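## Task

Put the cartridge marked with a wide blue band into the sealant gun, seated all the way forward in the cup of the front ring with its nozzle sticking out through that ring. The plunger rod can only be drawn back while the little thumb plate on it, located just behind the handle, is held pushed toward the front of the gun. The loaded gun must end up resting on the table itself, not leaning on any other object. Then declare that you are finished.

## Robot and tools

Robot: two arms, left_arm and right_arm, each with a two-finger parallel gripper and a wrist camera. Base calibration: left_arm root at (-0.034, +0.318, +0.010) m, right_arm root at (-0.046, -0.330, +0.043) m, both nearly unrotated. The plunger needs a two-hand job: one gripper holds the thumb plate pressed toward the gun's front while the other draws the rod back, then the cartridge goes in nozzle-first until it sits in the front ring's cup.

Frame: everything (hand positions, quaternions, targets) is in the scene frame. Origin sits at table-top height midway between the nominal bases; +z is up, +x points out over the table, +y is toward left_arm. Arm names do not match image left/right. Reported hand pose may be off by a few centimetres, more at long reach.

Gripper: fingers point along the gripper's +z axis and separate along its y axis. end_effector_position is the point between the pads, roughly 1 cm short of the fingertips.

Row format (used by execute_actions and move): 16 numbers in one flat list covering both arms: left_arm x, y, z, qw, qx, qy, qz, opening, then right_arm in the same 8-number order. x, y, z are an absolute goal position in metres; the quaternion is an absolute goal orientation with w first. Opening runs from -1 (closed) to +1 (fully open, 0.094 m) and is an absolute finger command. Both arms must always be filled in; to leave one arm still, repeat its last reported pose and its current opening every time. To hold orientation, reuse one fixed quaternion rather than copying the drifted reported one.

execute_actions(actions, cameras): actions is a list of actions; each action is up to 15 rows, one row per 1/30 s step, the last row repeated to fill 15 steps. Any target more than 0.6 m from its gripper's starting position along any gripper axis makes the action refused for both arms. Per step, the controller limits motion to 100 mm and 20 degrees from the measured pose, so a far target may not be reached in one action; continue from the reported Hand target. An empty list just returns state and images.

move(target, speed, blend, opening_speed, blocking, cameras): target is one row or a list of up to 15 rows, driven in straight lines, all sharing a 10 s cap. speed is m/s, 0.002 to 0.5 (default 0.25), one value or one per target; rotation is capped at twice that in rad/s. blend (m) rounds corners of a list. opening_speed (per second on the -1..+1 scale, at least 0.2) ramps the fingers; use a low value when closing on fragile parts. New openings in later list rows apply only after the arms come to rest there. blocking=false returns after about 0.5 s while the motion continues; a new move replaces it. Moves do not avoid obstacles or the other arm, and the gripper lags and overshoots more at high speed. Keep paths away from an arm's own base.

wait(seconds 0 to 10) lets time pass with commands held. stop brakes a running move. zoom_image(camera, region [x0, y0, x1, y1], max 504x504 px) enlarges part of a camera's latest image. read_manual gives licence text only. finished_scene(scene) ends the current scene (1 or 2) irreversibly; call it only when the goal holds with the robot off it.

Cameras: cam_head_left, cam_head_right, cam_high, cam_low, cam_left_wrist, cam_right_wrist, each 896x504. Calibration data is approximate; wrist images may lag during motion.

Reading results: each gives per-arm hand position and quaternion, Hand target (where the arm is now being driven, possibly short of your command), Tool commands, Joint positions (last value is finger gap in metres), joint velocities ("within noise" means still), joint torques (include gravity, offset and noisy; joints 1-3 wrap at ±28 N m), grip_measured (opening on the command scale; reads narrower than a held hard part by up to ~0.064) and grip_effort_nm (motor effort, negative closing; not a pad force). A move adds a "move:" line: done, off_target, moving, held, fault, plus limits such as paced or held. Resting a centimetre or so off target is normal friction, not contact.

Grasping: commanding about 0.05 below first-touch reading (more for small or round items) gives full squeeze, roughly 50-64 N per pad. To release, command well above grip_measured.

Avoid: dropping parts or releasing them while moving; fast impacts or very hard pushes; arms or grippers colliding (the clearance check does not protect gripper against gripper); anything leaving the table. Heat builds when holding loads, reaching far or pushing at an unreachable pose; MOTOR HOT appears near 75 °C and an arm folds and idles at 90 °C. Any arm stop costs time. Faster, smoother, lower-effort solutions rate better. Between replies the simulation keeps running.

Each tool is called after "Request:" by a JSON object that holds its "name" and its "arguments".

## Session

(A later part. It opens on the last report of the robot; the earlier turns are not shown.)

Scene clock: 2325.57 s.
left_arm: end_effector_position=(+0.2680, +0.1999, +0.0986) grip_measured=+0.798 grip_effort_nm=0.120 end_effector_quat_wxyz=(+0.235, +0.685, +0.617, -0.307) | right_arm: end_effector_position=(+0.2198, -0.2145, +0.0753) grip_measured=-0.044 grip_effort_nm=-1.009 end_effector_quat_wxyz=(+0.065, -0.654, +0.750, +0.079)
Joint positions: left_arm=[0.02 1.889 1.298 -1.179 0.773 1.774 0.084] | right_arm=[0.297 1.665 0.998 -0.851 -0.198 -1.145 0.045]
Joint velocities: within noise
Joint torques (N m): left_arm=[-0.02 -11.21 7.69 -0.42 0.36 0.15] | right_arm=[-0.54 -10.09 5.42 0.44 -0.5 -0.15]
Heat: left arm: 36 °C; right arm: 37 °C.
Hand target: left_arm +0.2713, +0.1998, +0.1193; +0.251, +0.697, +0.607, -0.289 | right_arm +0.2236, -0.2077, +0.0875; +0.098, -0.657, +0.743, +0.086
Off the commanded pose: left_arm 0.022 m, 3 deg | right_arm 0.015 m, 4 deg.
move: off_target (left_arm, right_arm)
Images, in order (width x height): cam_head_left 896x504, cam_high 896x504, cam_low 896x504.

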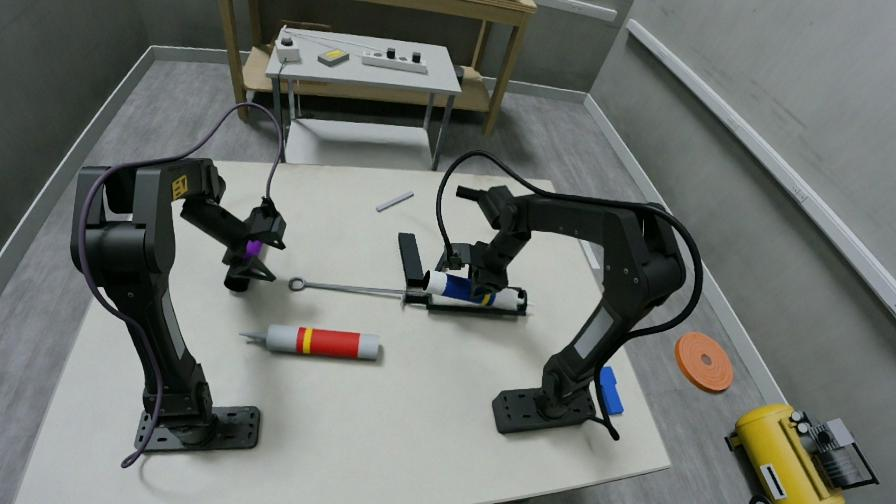

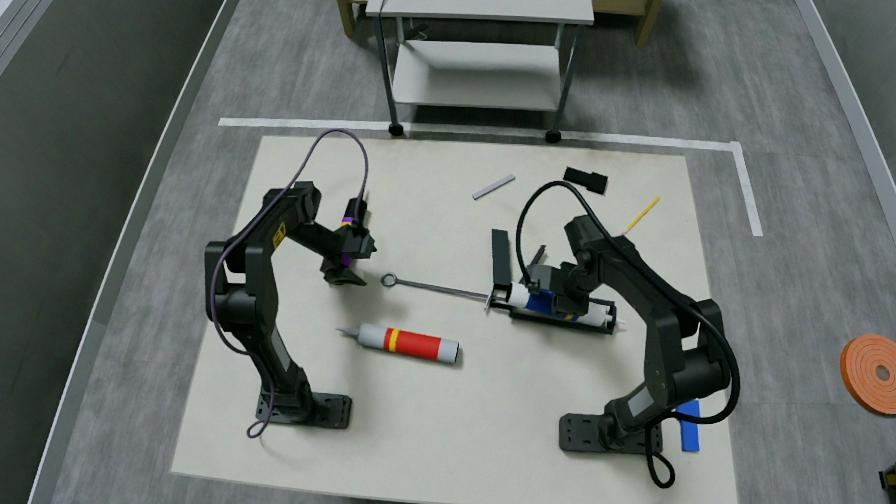

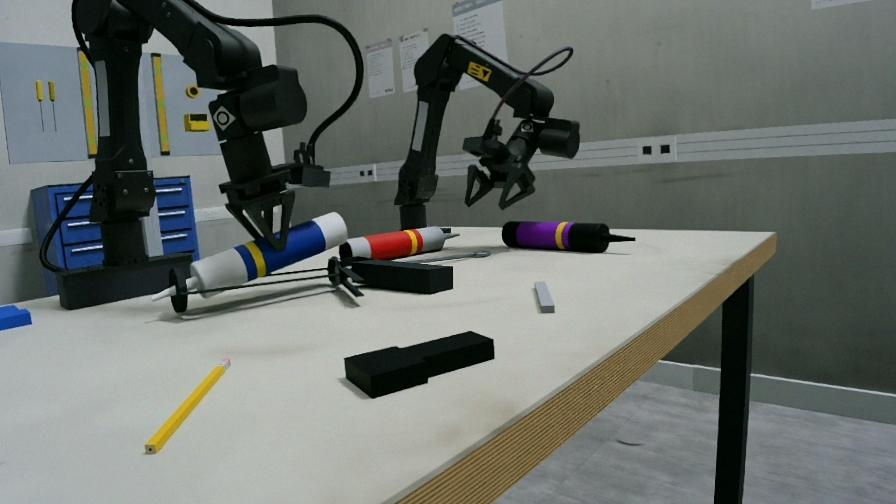

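Request:
{"name": "move", "arguments": {"target": [0.2715, 0.20, 0.12, 0.2514, 0.6973, 0.6067, -0.2889, 0.8, 0.2235, -0.219, 0.084, 0.0983, -0.6545, 0.7446, 0.0864, -0.12], "speed": 0.05, "cameras": ["cam_low","cam_head_left","cam_high"]}}

Request:
{"name": "zoom_image", "arguments": {"camera": "cam_low", "region": [140, 180, 400, 340]}}

Request:
{"name": "zoom_image", "arguments": {"camera": "cam_high", "region": [560, 270, 640, 340]}}

Request:
{"name": "zoom_image", "arguments": {"camera": "cam_high", "region": [480, 250, 640, 350]}}

Scene clock: 2352.60 s.
left_arm: end_effector_position=(+0.2680, +0.1999, +0.0986) grip_measured=+0.798 grip_effort_nm=0.115 end_effector_quat_wxyz=(+0.235, +0.685, +0.617, -0.307) | right_arm: end_effector_position=(+0.2202, -0.2256, +0.0720) grip_measured=-0.044 grip_effort_nm=-1.009 end_effector_quat_wxyz=(+0.067, -0.652, +0.751, +0.079)
Joint positions: left_arm=[0.02 1.889 1.298 -1.179 0.773 1.774 0.084] | right_arm=[0.257 1.661 0.978 -0.841 -0.201 -1.18 0.045]
Joint velocities: within noise
Joint torques (N m): left_arm=[-0.1 -11.15 7.77 -0.43 0.37 0.14] | right_arm=[-0.51 -10 5.41 0.39 -0.51 -0.16]
Heat: left arm: 36 °C; right arm: 36 °C.
Hand target: left_arm +0.2713, +0.1998, +0.1193; +0.251, +0.697, +0.607, -0.289 | right_arm +0.2237, -0.2188, +0.0841; +0.099, -0.655, +0.744, +0.086
Off the commanded pose: left_arm 0.022 m, 3 deg | right_arm 0.014 m, 4 deg.
move: off_target (left_arm, right_arm)
Images, in order (width x height): cam_head_left 896x504, cam_high 896x504, cam_low 896x504.

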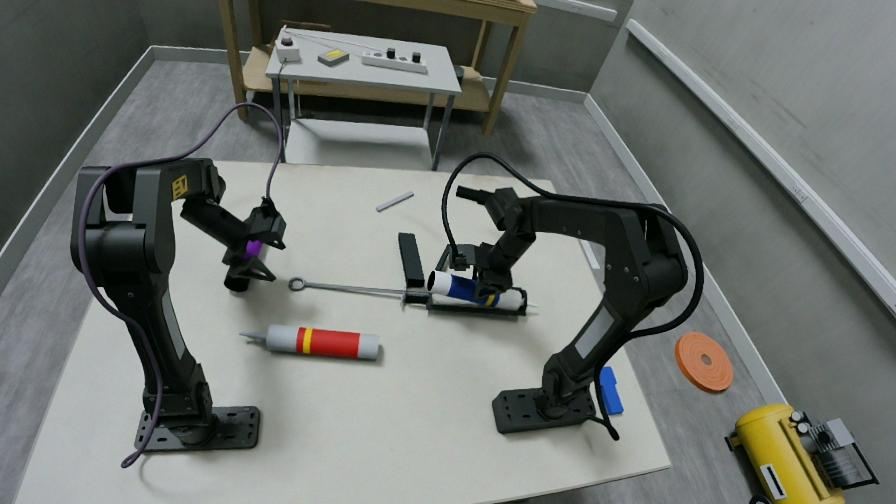

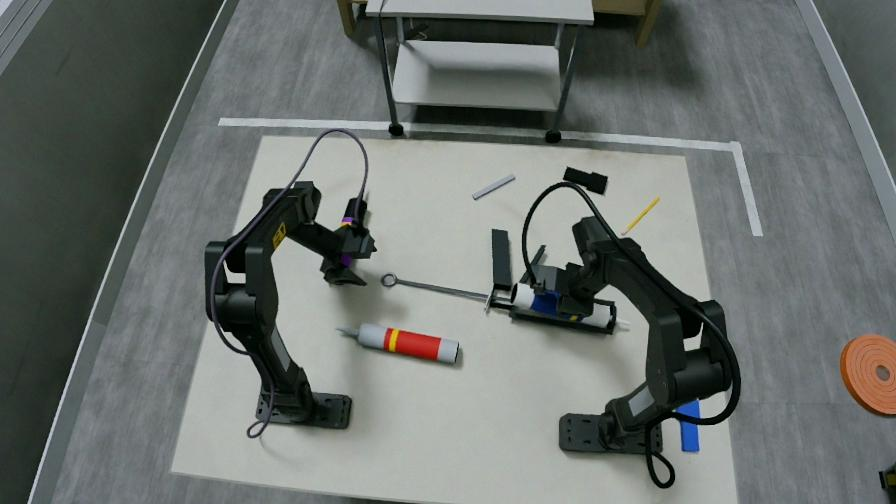

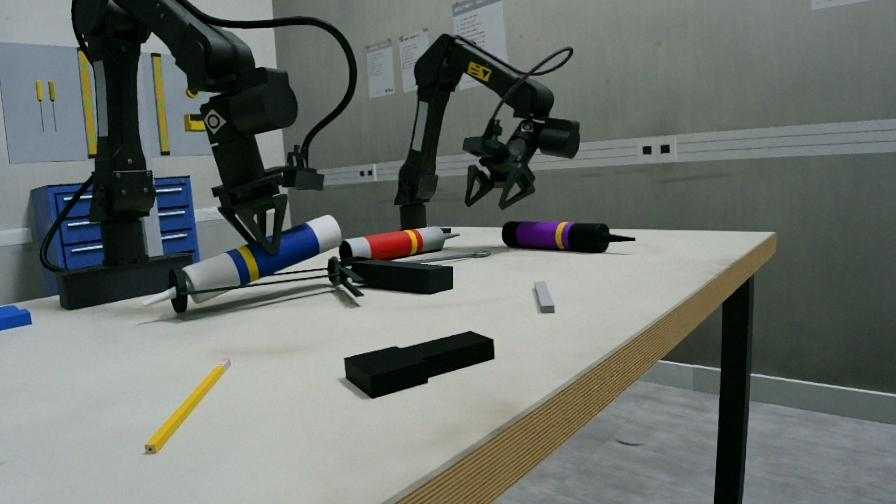

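Scaled by 1.938 from the camera's 896x504 image, which has a finer 1280x720 frame.

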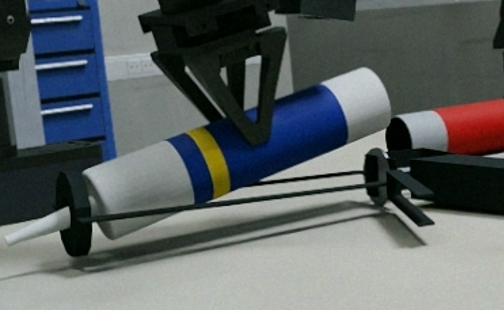

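Scaled by 6.300 from the camera's 896x504 image, which has a finer 1280x720 frame.

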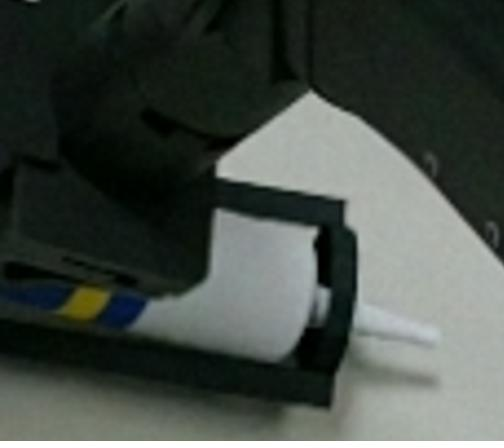

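Scaled by 3.150 from the camera's 896x504 image, which has a finer 1280x720 frame.

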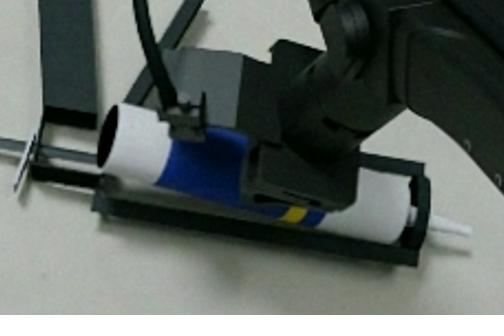

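Request:
{"name": "move", "arguments": {"target": [0.2715, 0.20, 0.12, 0.2514, 0.6973, 0.6067, -0.2889, 0.8, 0.2225, -0.230, 0.080, 0.0983, -0.6545, 0.7446, 0.0864, -0.12], "speed": 0.05, "cameras": ["cam_low","cam_head_left","cam_high"]}}

Request:
{"name": "zoom_image", "arguments": {"camera": "cam_low", "region": [140, 180, 400, 340]}}

Request:
{"name": "zoom_image", "arguments": {"camera": "cam_high", "region": [480, 250, 640, 350]}}

Request:
{"name": "zoom_image", "arguments": {"camera": "cam_low", "region": [140, 210, 270, 320]}}

Scene clock: 2377.67 s.
left_arm: end_effector_position=(+0.2680, +0.1999, +0.0986) grip_measured=+0.798 grip_effort_nm=0.120 end_effector_quat_wxyz=(+0.235, +0.685, +0.617, -0.307) | right_arm: end_effector_position=(+0.2191, -0.2363, +0.0682) grip_measured=-0.044 grip_effort_nm=-1.004 end_effector_quat_wxyz=(+0.066, -0.651, +0.752, +0.080)
Joint positions: left_arm=[0.02 1.889 1.298 -1.179 0.773 1.774 0.084] | right_arm=[0.219 1.658 0.958 -0.833 -0.204 -1.218 0.045]
Joint velocities: within noise
Joint torques (N m): left_arm=[-0.16 -11.26 7.72 -0.48 0.36 0.15] | right_arm=[-0.57 -9.81 5.3 0.36 -0.52 -0.16]
Heat: left arm: 36 °C; right arm: 34 °C.
Hand target: left_arm +0.2713, +0.1998, +0.1193; +0.251, +0.697, +0.607, -0.289 | right_arm +0.2224, -0.2298, +0.0797; +0.098, -0.655, +0.745, +0.086
Off the commanded pose: left_arm 0.022 m, 3 deg | right_arm 0.014 m, 4 deg.
move: off_target (left_arm, right_arm)
Images, in order (width x height): cam_head_left 896x504, cam_high 896x504, cam_low 896x504.

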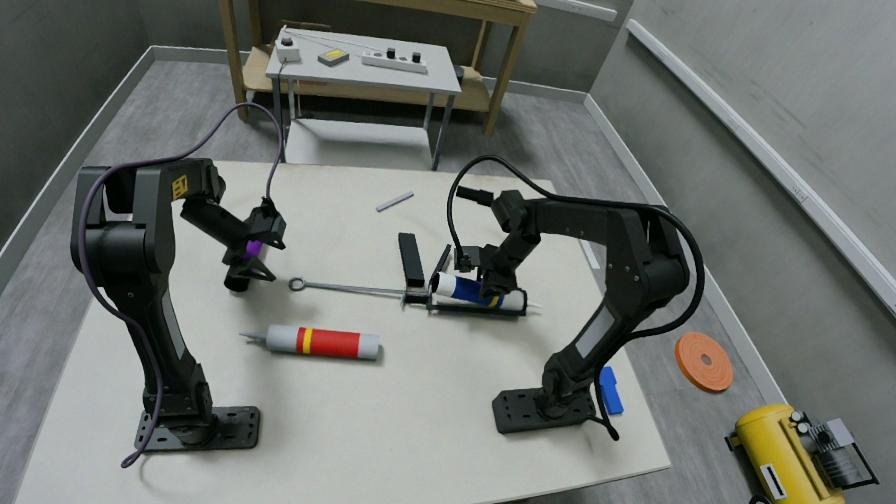

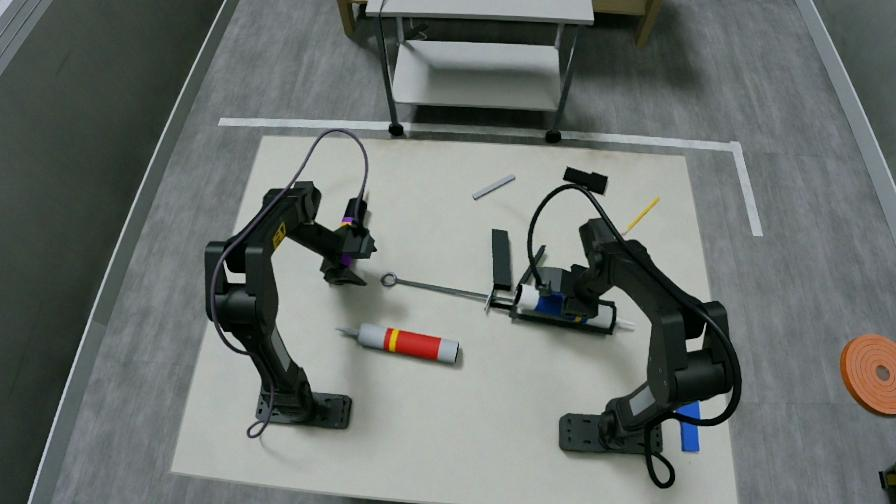

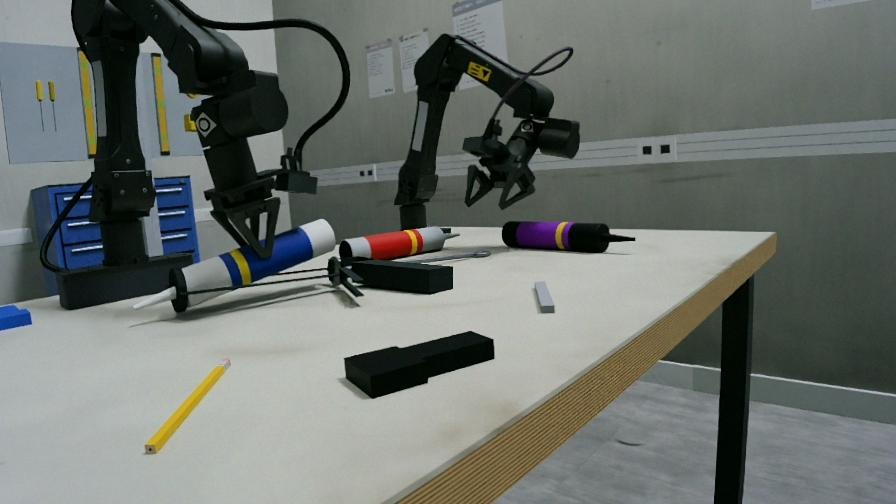

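Scaled by 1.938 from the camera's 896x504 image, which has a finer 1280x720 frame.

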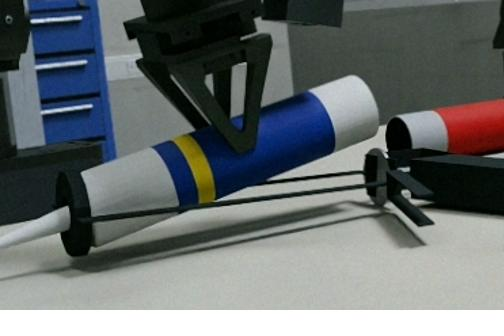

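Scaled by 3.150 from the camera's 896x504 image, which has a finer 1280x720 frame.

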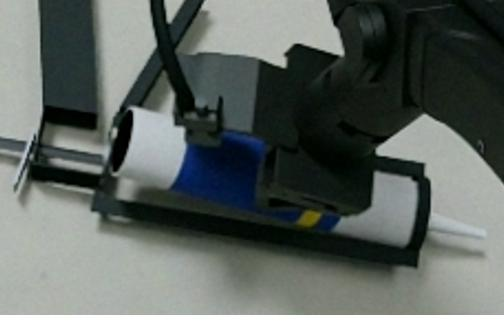

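Scaled by 3.877 from the camera's 896x504 image, which has a finer 1280x720 frame.

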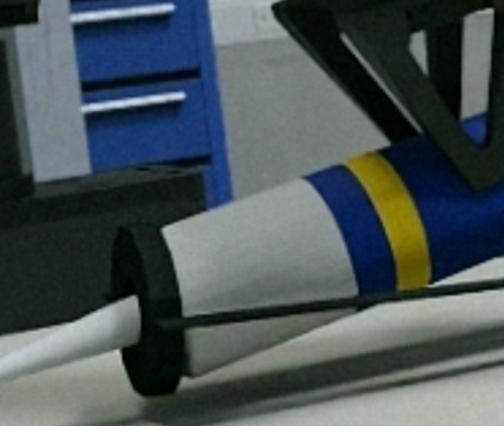

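Request:
{"name": "move", "arguments": {"target": [0.2715, 0.20, 0.12, 0.2514, 0.6973, 0.6067, -0.2889, 0.8, 0.2225, -0.232, 0.071, 0.0655, -0.6568, 0.7490, 0.0575, -0.12], "speed": 0.04, "cameras": ["cam_low","cam_head_left","cam_high"]}}

Request:
{"name": "zoom_image", "arguments": {"camera": "cam_low", "region": [140, 180, 400, 340]}}

Request:
{"name": "zoom_image", "arguments": {"camera": "cam_high", "region": [480, 250, 640, 350]}}

Request:
{"name": "zoom_image", "arguments": {"camera": "cam_low", "region": [140, 210, 270, 320]}}

Scene clock: 2412.83 s.
left_arm: end_effector_position=(+0.2680, +0.1999, +0.0986) grip_measured=+0.798 grip_effort_nm=0.120 end_effector_quat_wxyz=(+0.235, +0.685, +0.617, -0.307) | right_arm: end_effector_position=(+0.2175, -0.2347, +0.0667) grip_measured=-0.044 grip_effort_nm=-1.009 end_effector_quat_wxyz=(+0.053, -0.662, +0.745, +0.060)
Joint positions: left_arm=[0.02 1.889 1.298 -1.179 0.773 1.774 0.084] | right_arm=[0.255 1.658 0.958 -0.833 -0.157 -1.207 0.045]
Joint velocities: within noise
Joint torques (N m): left_arm=[-0.03 -11.23 7.77 -0.43 0.36 0.16] | right_arm=[0.68 -7.1 6.17 0.36 -0.14 0.14]
Heat: left arm: 37 °C; right arm: 37 °C.
Hand target: left_arm +0.2713, +0.1998, +0.1193; +0.251, +0.697, +0.607, -0.289 | right_arm +0.2219, -0.2303, +0.0710; +0.065, -0.660, +0.746, +0.058
Off the commanded pose: left_arm 0.022 m, 3 deg | right_arm 0.007 m, 2 deg.
move: off_target (left_arm)
Images, in order (width x height): cam_head_left 896x504, cam_high 896x504, cam_low 896x504.

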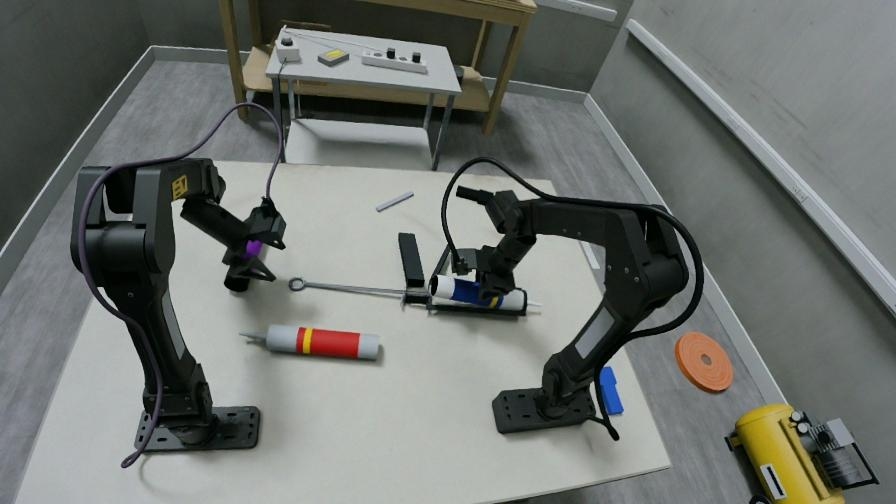

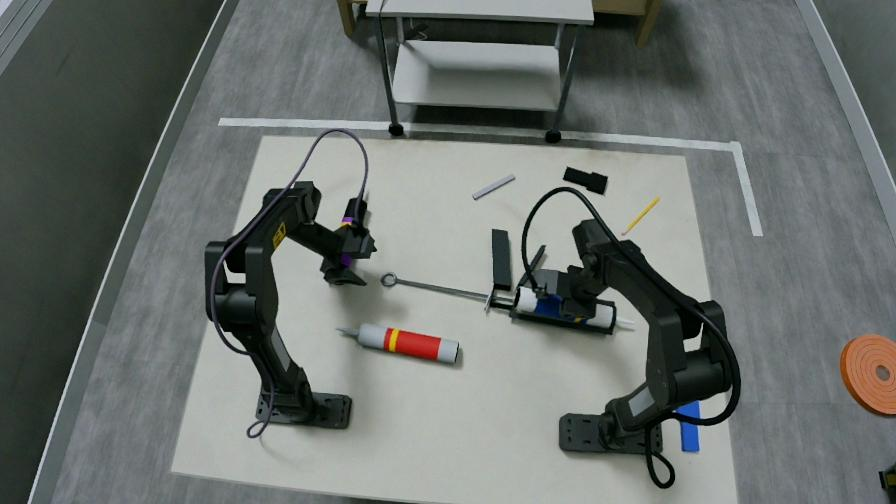

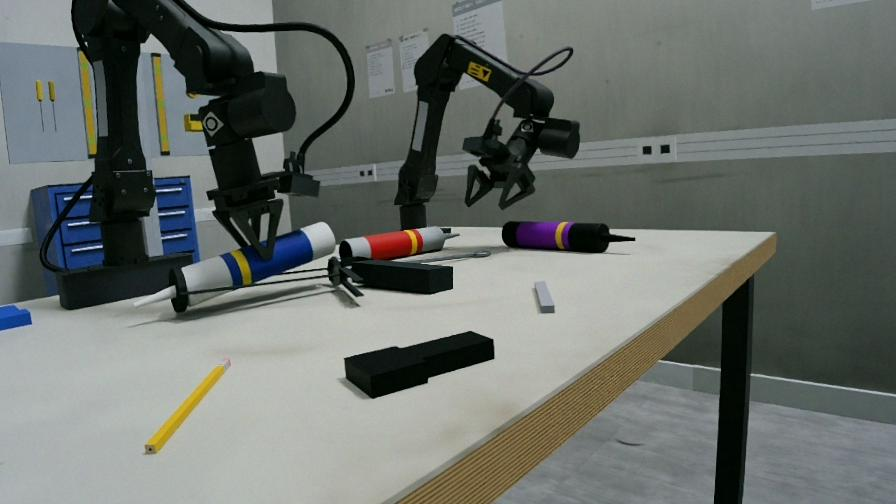

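Scaled by 1.938 from the camera's 896x504 image, which has a finer 1280x720 frame.

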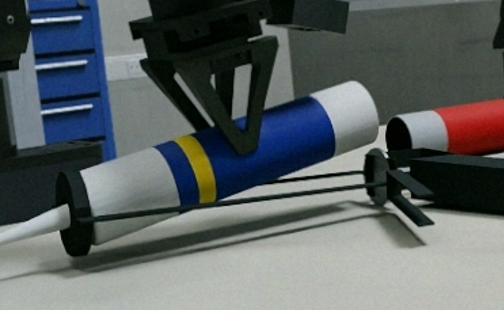

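Scaled by 3.150 from the camera's 896x504 image, which has a finer 1280x720 frame.

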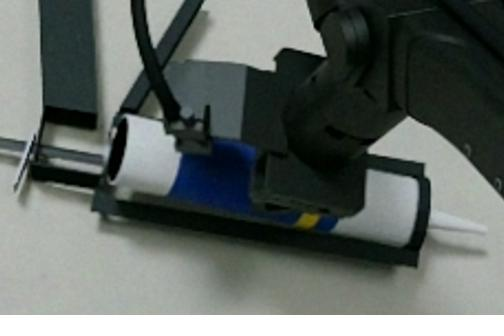

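Scaled by 3.877 from the camera's 896x504 image, which has a finer 1280x720 frame.

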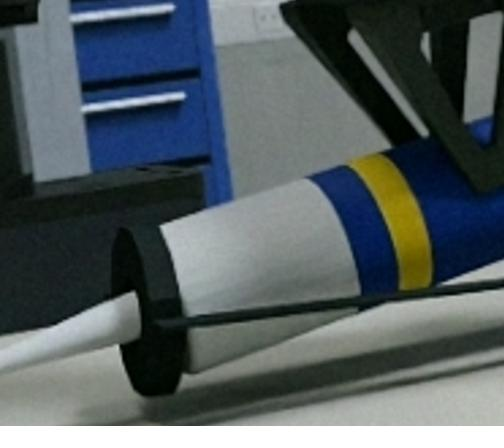

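Request:
{"name": "move", "arguments": {"target": [0.2715, 0.20, 0.12, 0.2514, 0.6973, 0.6067, -0.2889, 0.8, 0.2225, -0.236, 0.064, 0.0655, -0.6568, 0.7490, 0.0575, -0.12], "speed": 0.04, "cameras": ["cam_low","cam_head_left","cam_high"]}}

Request:
{"name": "zoom_image", "arguments": {"camera": "cam_low", "region": [140, 180, 400, 340]}}

Request:
{"name": "zoom_image", "arguments": {"camera": "cam_high", "region": [480, 250, 640, 350]}}

Request:
{"name": "zoom_image", "arguments": {"camera": "cam_low", "region": [140, 210, 270, 320]}}

Scene clock: 2427.57 s.
left_arm: end_effector_position=(+0.2680, +0.1999, +0.0986) grip_measured=+0.798 grip_effort_nm=0.115 end_effector_quat_wxyz=(+0.235, +0.685, +0.617, -0.307) | right_arm: end_effector_position=(+0.2176, -0.2356, +0.0640) grip_measured=-0.044 grip_effort_nm=-1.004 end_effector_quat_wxyz=(+0.055, -0.659, +0.747, +0.059)
Joint positions: left_arm=[0.02 1.889 1.298 -1.179 0.773 1.774 0.084] | right_arm=[0.252 1.658 0.946 -0.816 -0.157 -1.203 0.045]
Joint velocities: within noise
Joint torques (N m): left_arm=[-0.14 -11.02 7.83 -0.44 0.39 0.16] | right_arm=[-0.7 -6.32 5.42 0.49 -0.15 0]
Heat: left arm: 37 °C; right arm: 36 °C.
Hand target: left_arm +0.2713, +0.1998, +0.1193; +0.251, +0.697, +0.607, -0.289 | right_arm +0.2220, -0.2356, +0.0639; +0.065, -0.656, +0.750, +0.058
Off the commanded pose: left_arm 0.022 m, 3 deg | right_arm 0.005 m, 1 deg.
move: off_target (left_arm)
Images, in order (width x height): cam_head_left 896x504, cam_high 896x504, cam_low 896x504.

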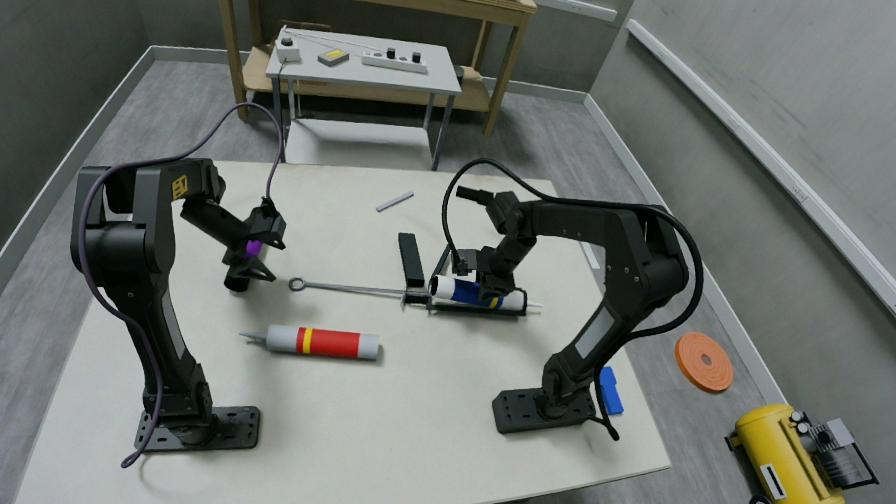

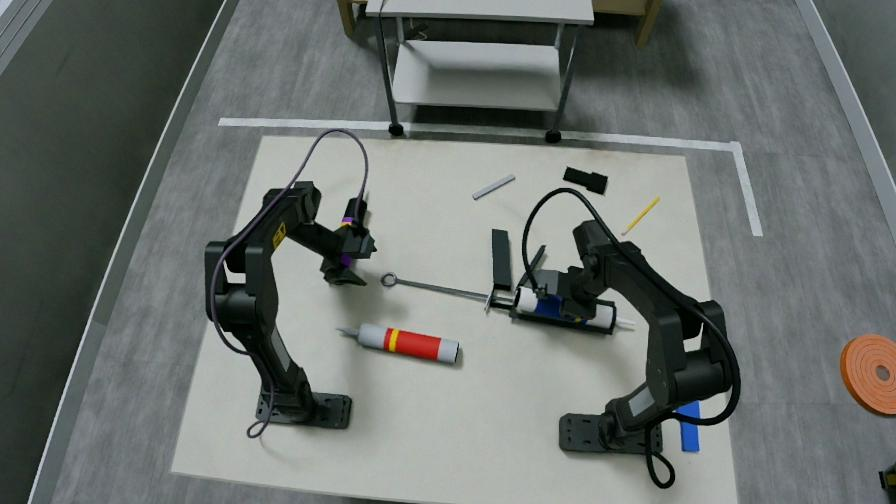

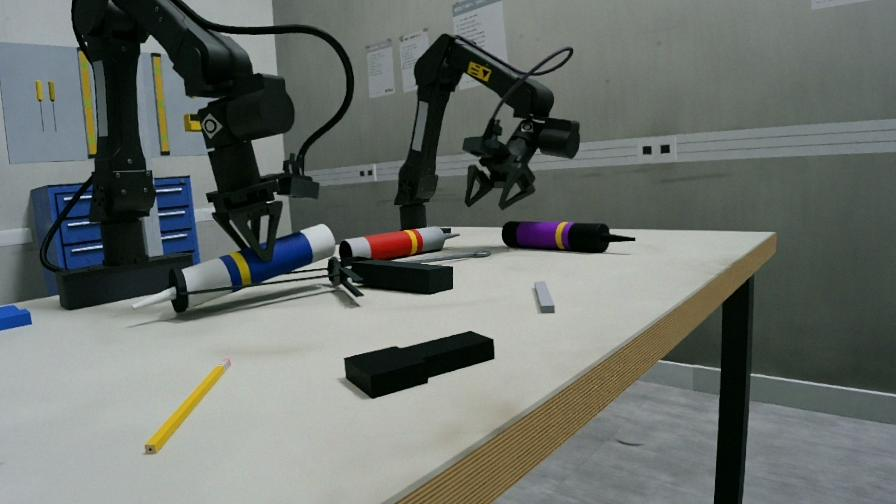

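Scaled by 1.938 from the camera's 896x504 image, which has a finer 1280x720 frame.

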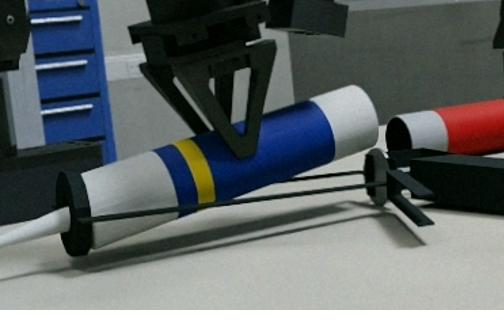

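Scaled by 3.150 from the camera's 896x504 image, which has a finer 1280x720 frame.

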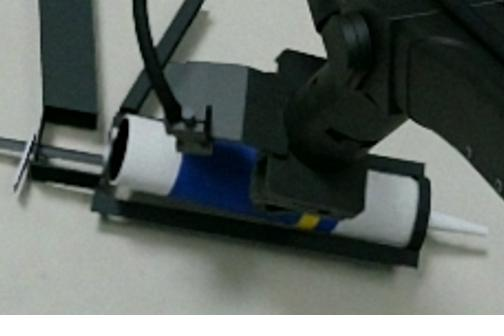

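Scaled by 3.877 from the camera's 896x504 image, which has a finer 1280x720 frame.

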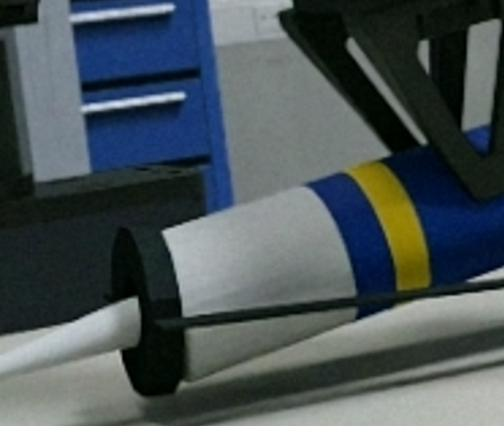

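Request:
{"name": "move", "arguments": {"target": [0.2715, 0.20, 0.12, 0.2514, 0.6973, 0.6067, -0.2889, 0.8, 0.2225, -0.240, 0.057, 0.0459, -0.6580, 0.7504, 0.0402, -0.12], "speed": 0.04, "cameras": ["cam_low","cam_head_left","cam_high"]}}

Request:
{"name": "zoom_image", "arguments": {"camera": "cam_low", "region": [140, 180, 400, 340]}}

Request:
{"name": "zoom_image", "arguments": {"camera": "cam_high", "region": [480, 250, 640, 350]}}

Request:
{"name": "zoom_image", "arguments": {"camera": "cam_low", "region": [140, 210, 270, 320]}}

Scene clock: 2440.43 s.
left_arm: end_effector_position=(+0.2680, +0.1999, +0.0986) grip_measured=+0.798 grip_effort_nm=0.115 end_effector_quat_wxyz=(+0.235, +0.685, +0.617, -0.307) | right_arm: end_effector_position=(+0.2196, -0.2396, +0.0573) grip_measured=-0.044 grip_effort_nm=-1.004 end_effector_quat_wxyz=(+0.044, -0.660, +0.749, +0.048)
Joint positions: left_arm=[0.02 1.889 1.298 -1.179 0.773 1.774 0.084] | right_arm=[0.257 1.681 0.946 -0.802 -0.125 -1.198 0.045]
Joint velocities: within noise
Joint torques (N m): left_arm=[-0.09 -11.23 7.76 -0.45 0.33 0.17] | right_arm=[0.42 -6.45 5.5 0.38 0.03 0.11]
Heat: left arm: 37 °C; right arm: 35 °C.
Hand target: left_arm +0.2713, +0.1998, +0.1193; +0.251, +0.697, +0.607, -0.289 | right_arm +0.2222, -0.2397, +0.0570; +0.045, -0.657, +0.751, +0.040
Off the commanded pose: left_arm 0.022 m, 3 deg | right_arm 0.003 m, 1 deg.
move: off_target (left_arm)
Images, in order (width x height): cam_head_left 896x504, cam_high 896x504, cam_low 896x504.

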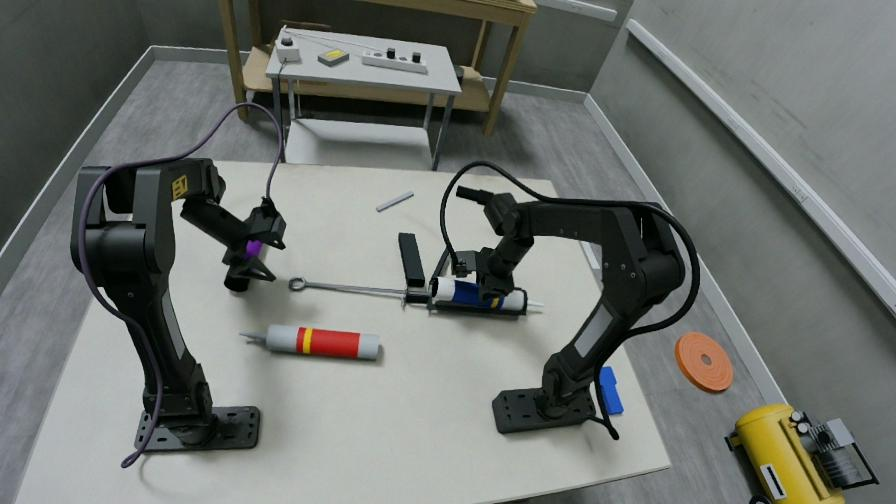

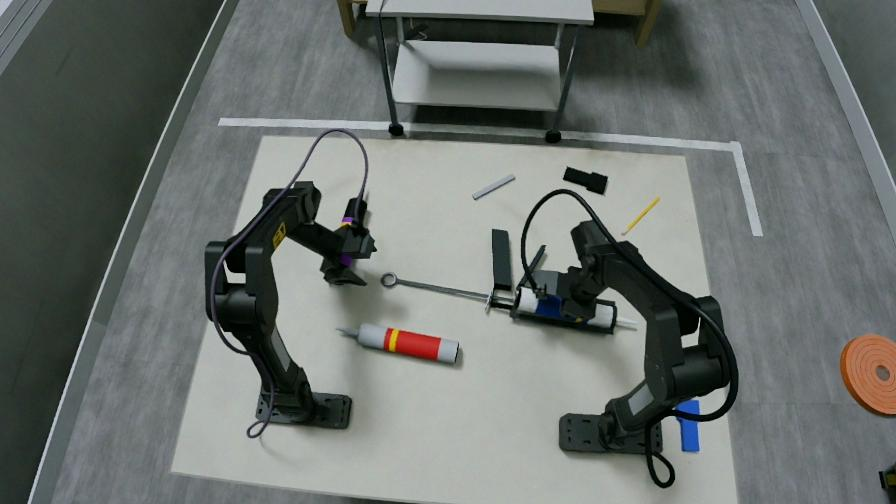

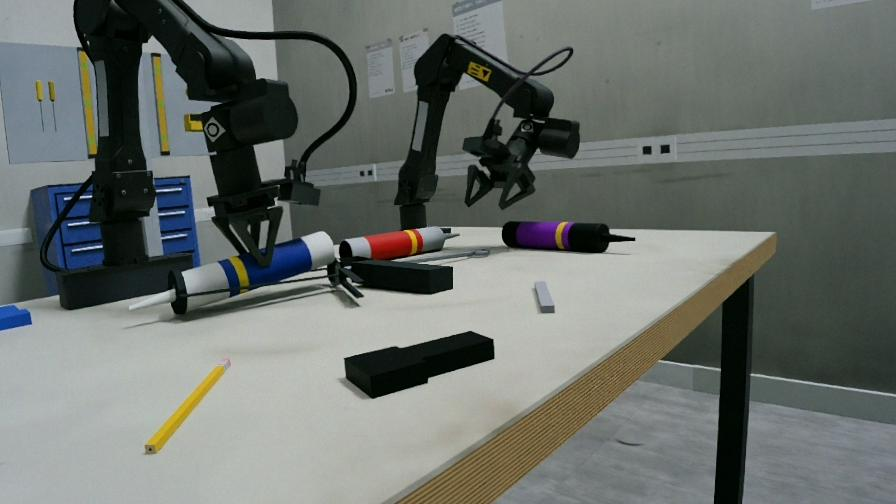

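Scaled by 1.938 from the camera's 896x504 image, which has a finer 1280x720 frame.

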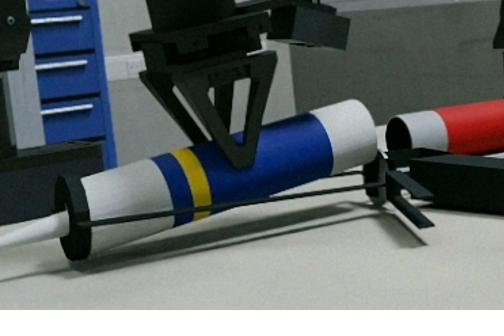

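Scaled by 3.150 from the camera's 896x504 image, which has a finer 1280x720 frame.

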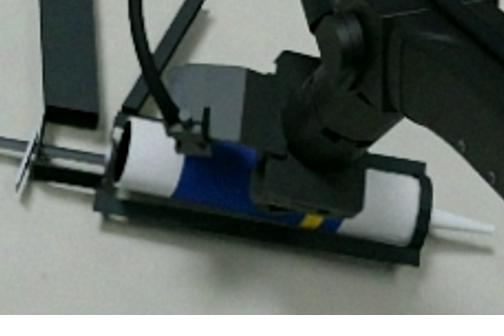

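Scaled by 3.877 from the camera's 896x504 image, which has a finer 1280x720 frame.

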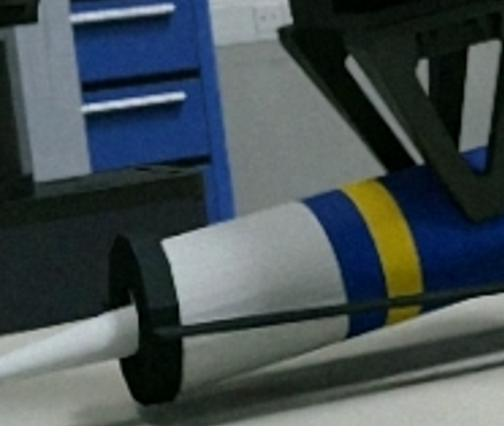

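Request:
{"name": "move", "arguments": {"target": [0.2715, 0.20, 0.12, 0.2514, 0.6973, 0.6067, -0.2889, 0.8, 0.2225, -0.244, 0.053, 0.0328, -0.6585, 0.7511, 0.0287, -0.12], "speed": 0.04, "cameras": ["cam_low","cam_head_left","cam_high"]}}

Request:
{"name": "zoom_image", "arguments": {"camera": "cam_low", "region": [140, 180, 400, 340]}}

Request:
{"name": "zoom_image", "arguments": {"camera": "cam_high", "region": [480, 250, 640, 350]}}

Request:
{"name": "zoom_image", "arguments": {"camera": "cam_high", "region": [480, 270, 560, 340]}}

Request:
{"name": "zoom_image", "arguments": {"camera": "cam_low", "region": [270, 210, 400, 320]}}

Scene clock: 2463.77 s.
left_arm: end_effector_position=(+0.2680, +0.1999, +0.0986) grip_measured=+0.798 grip_effort_nm=0.115 end_effector_quat_wxyz=(+0.235, +0.685, +0.617, -0.307) | right_arm: end_effector_position=(+0.2213, -0.2413, +0.0538) grip_measured=-0.044 grip_effort_nm=-1.004 end_effector_quat_wxyz=(+0.038, -0.662, +0.747, +0.038)
Joint positions: left_arm=[0.02 1.889 1.298 -1.179 0.773 1.774 0.084] | right_arm=[0.263 1.693 0.946 -0.791 -0.103 -1.198 0.045]
Joint velocities: within noise
Joint torques (N m): left_arm=[-0.08 -11.22 7.76 -0.44 0.35 0.15] | right_arm=[0.34 -6.48 5.57 0.28 0.1 0.11]
Heat: left arm: 37 °C; right arm: 34 °C.
Hand target: left_arm +0.2713, +0.1998, +0.1193; +0.251, +0.697, +0.607, -0.289 | right_arm +0.2225, -0.2430, +0.0534; +0.035, -0.659, +0.751, +0.031
Off the commanded pose: left_arm 0.022 m, 3 deg | right_arm 0.003 m, 1 deg.
move: off_target (left_arm)
Images, in order (width x height): cam_head_left 896x504, cam_high 896x504, cam_low 896x504.

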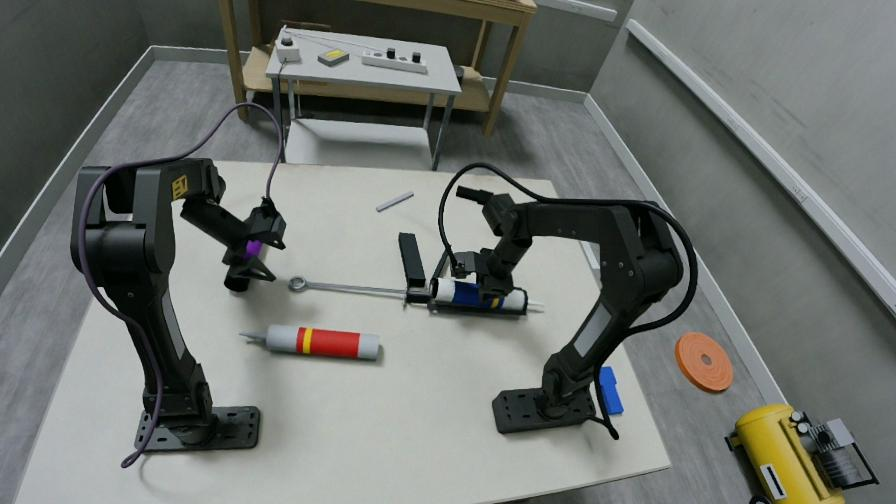

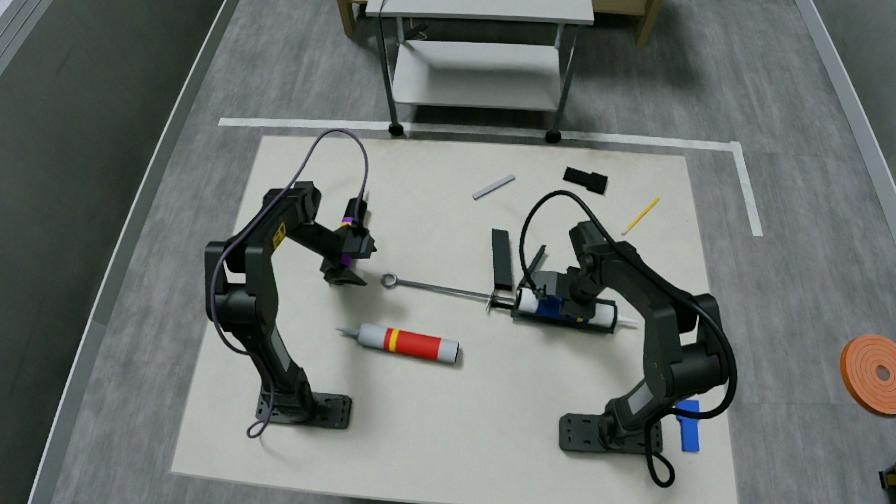

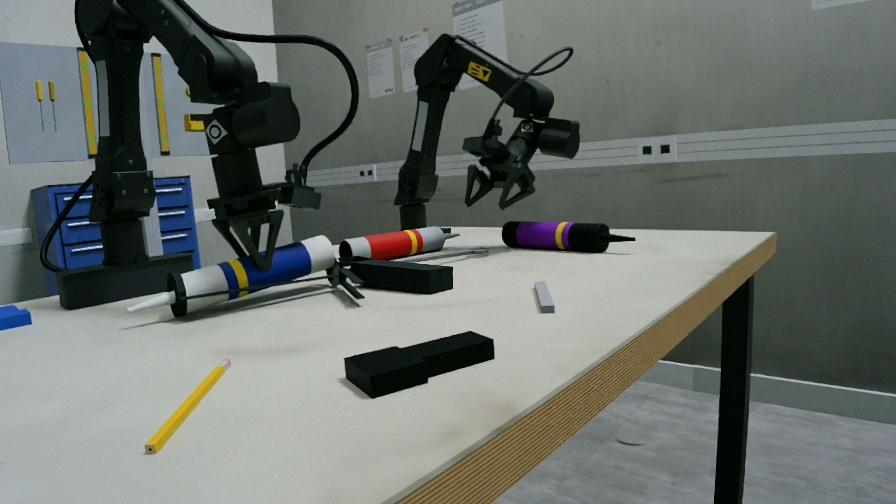

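Scaled by 1.938 from the camera's 896x504 image, which has a finer 1280x720 frame.

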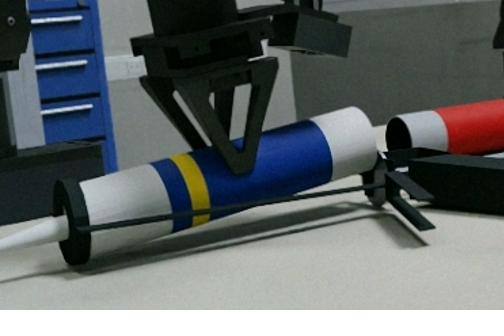

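Scaled by 3.150 from the camera's 896x504 image, which has a finer 1280x720 frame.

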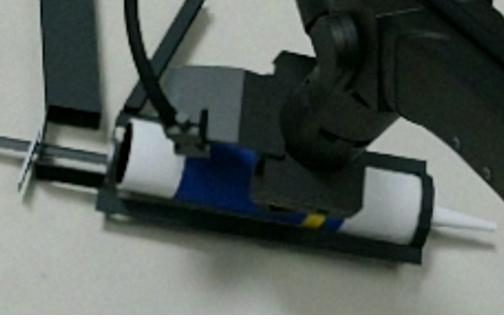

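Scaled by 6.300 from the camera's 896x504 image, which has a finer 1280x720 frame.

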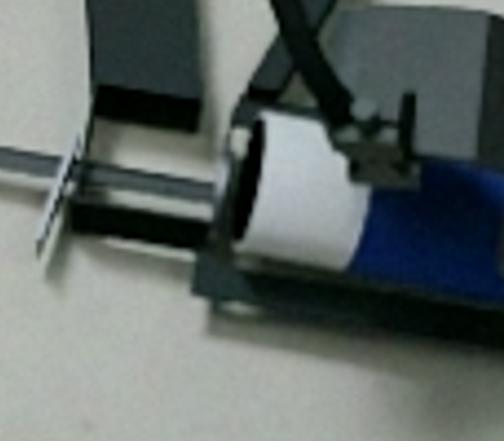

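Scaled by 3.877 from the camera's 896x504 image, which has a finer 1280x720 frame.

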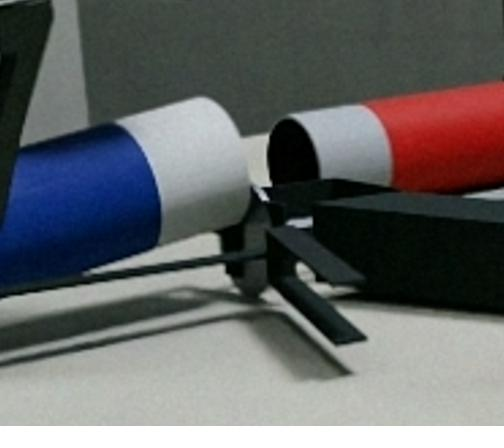

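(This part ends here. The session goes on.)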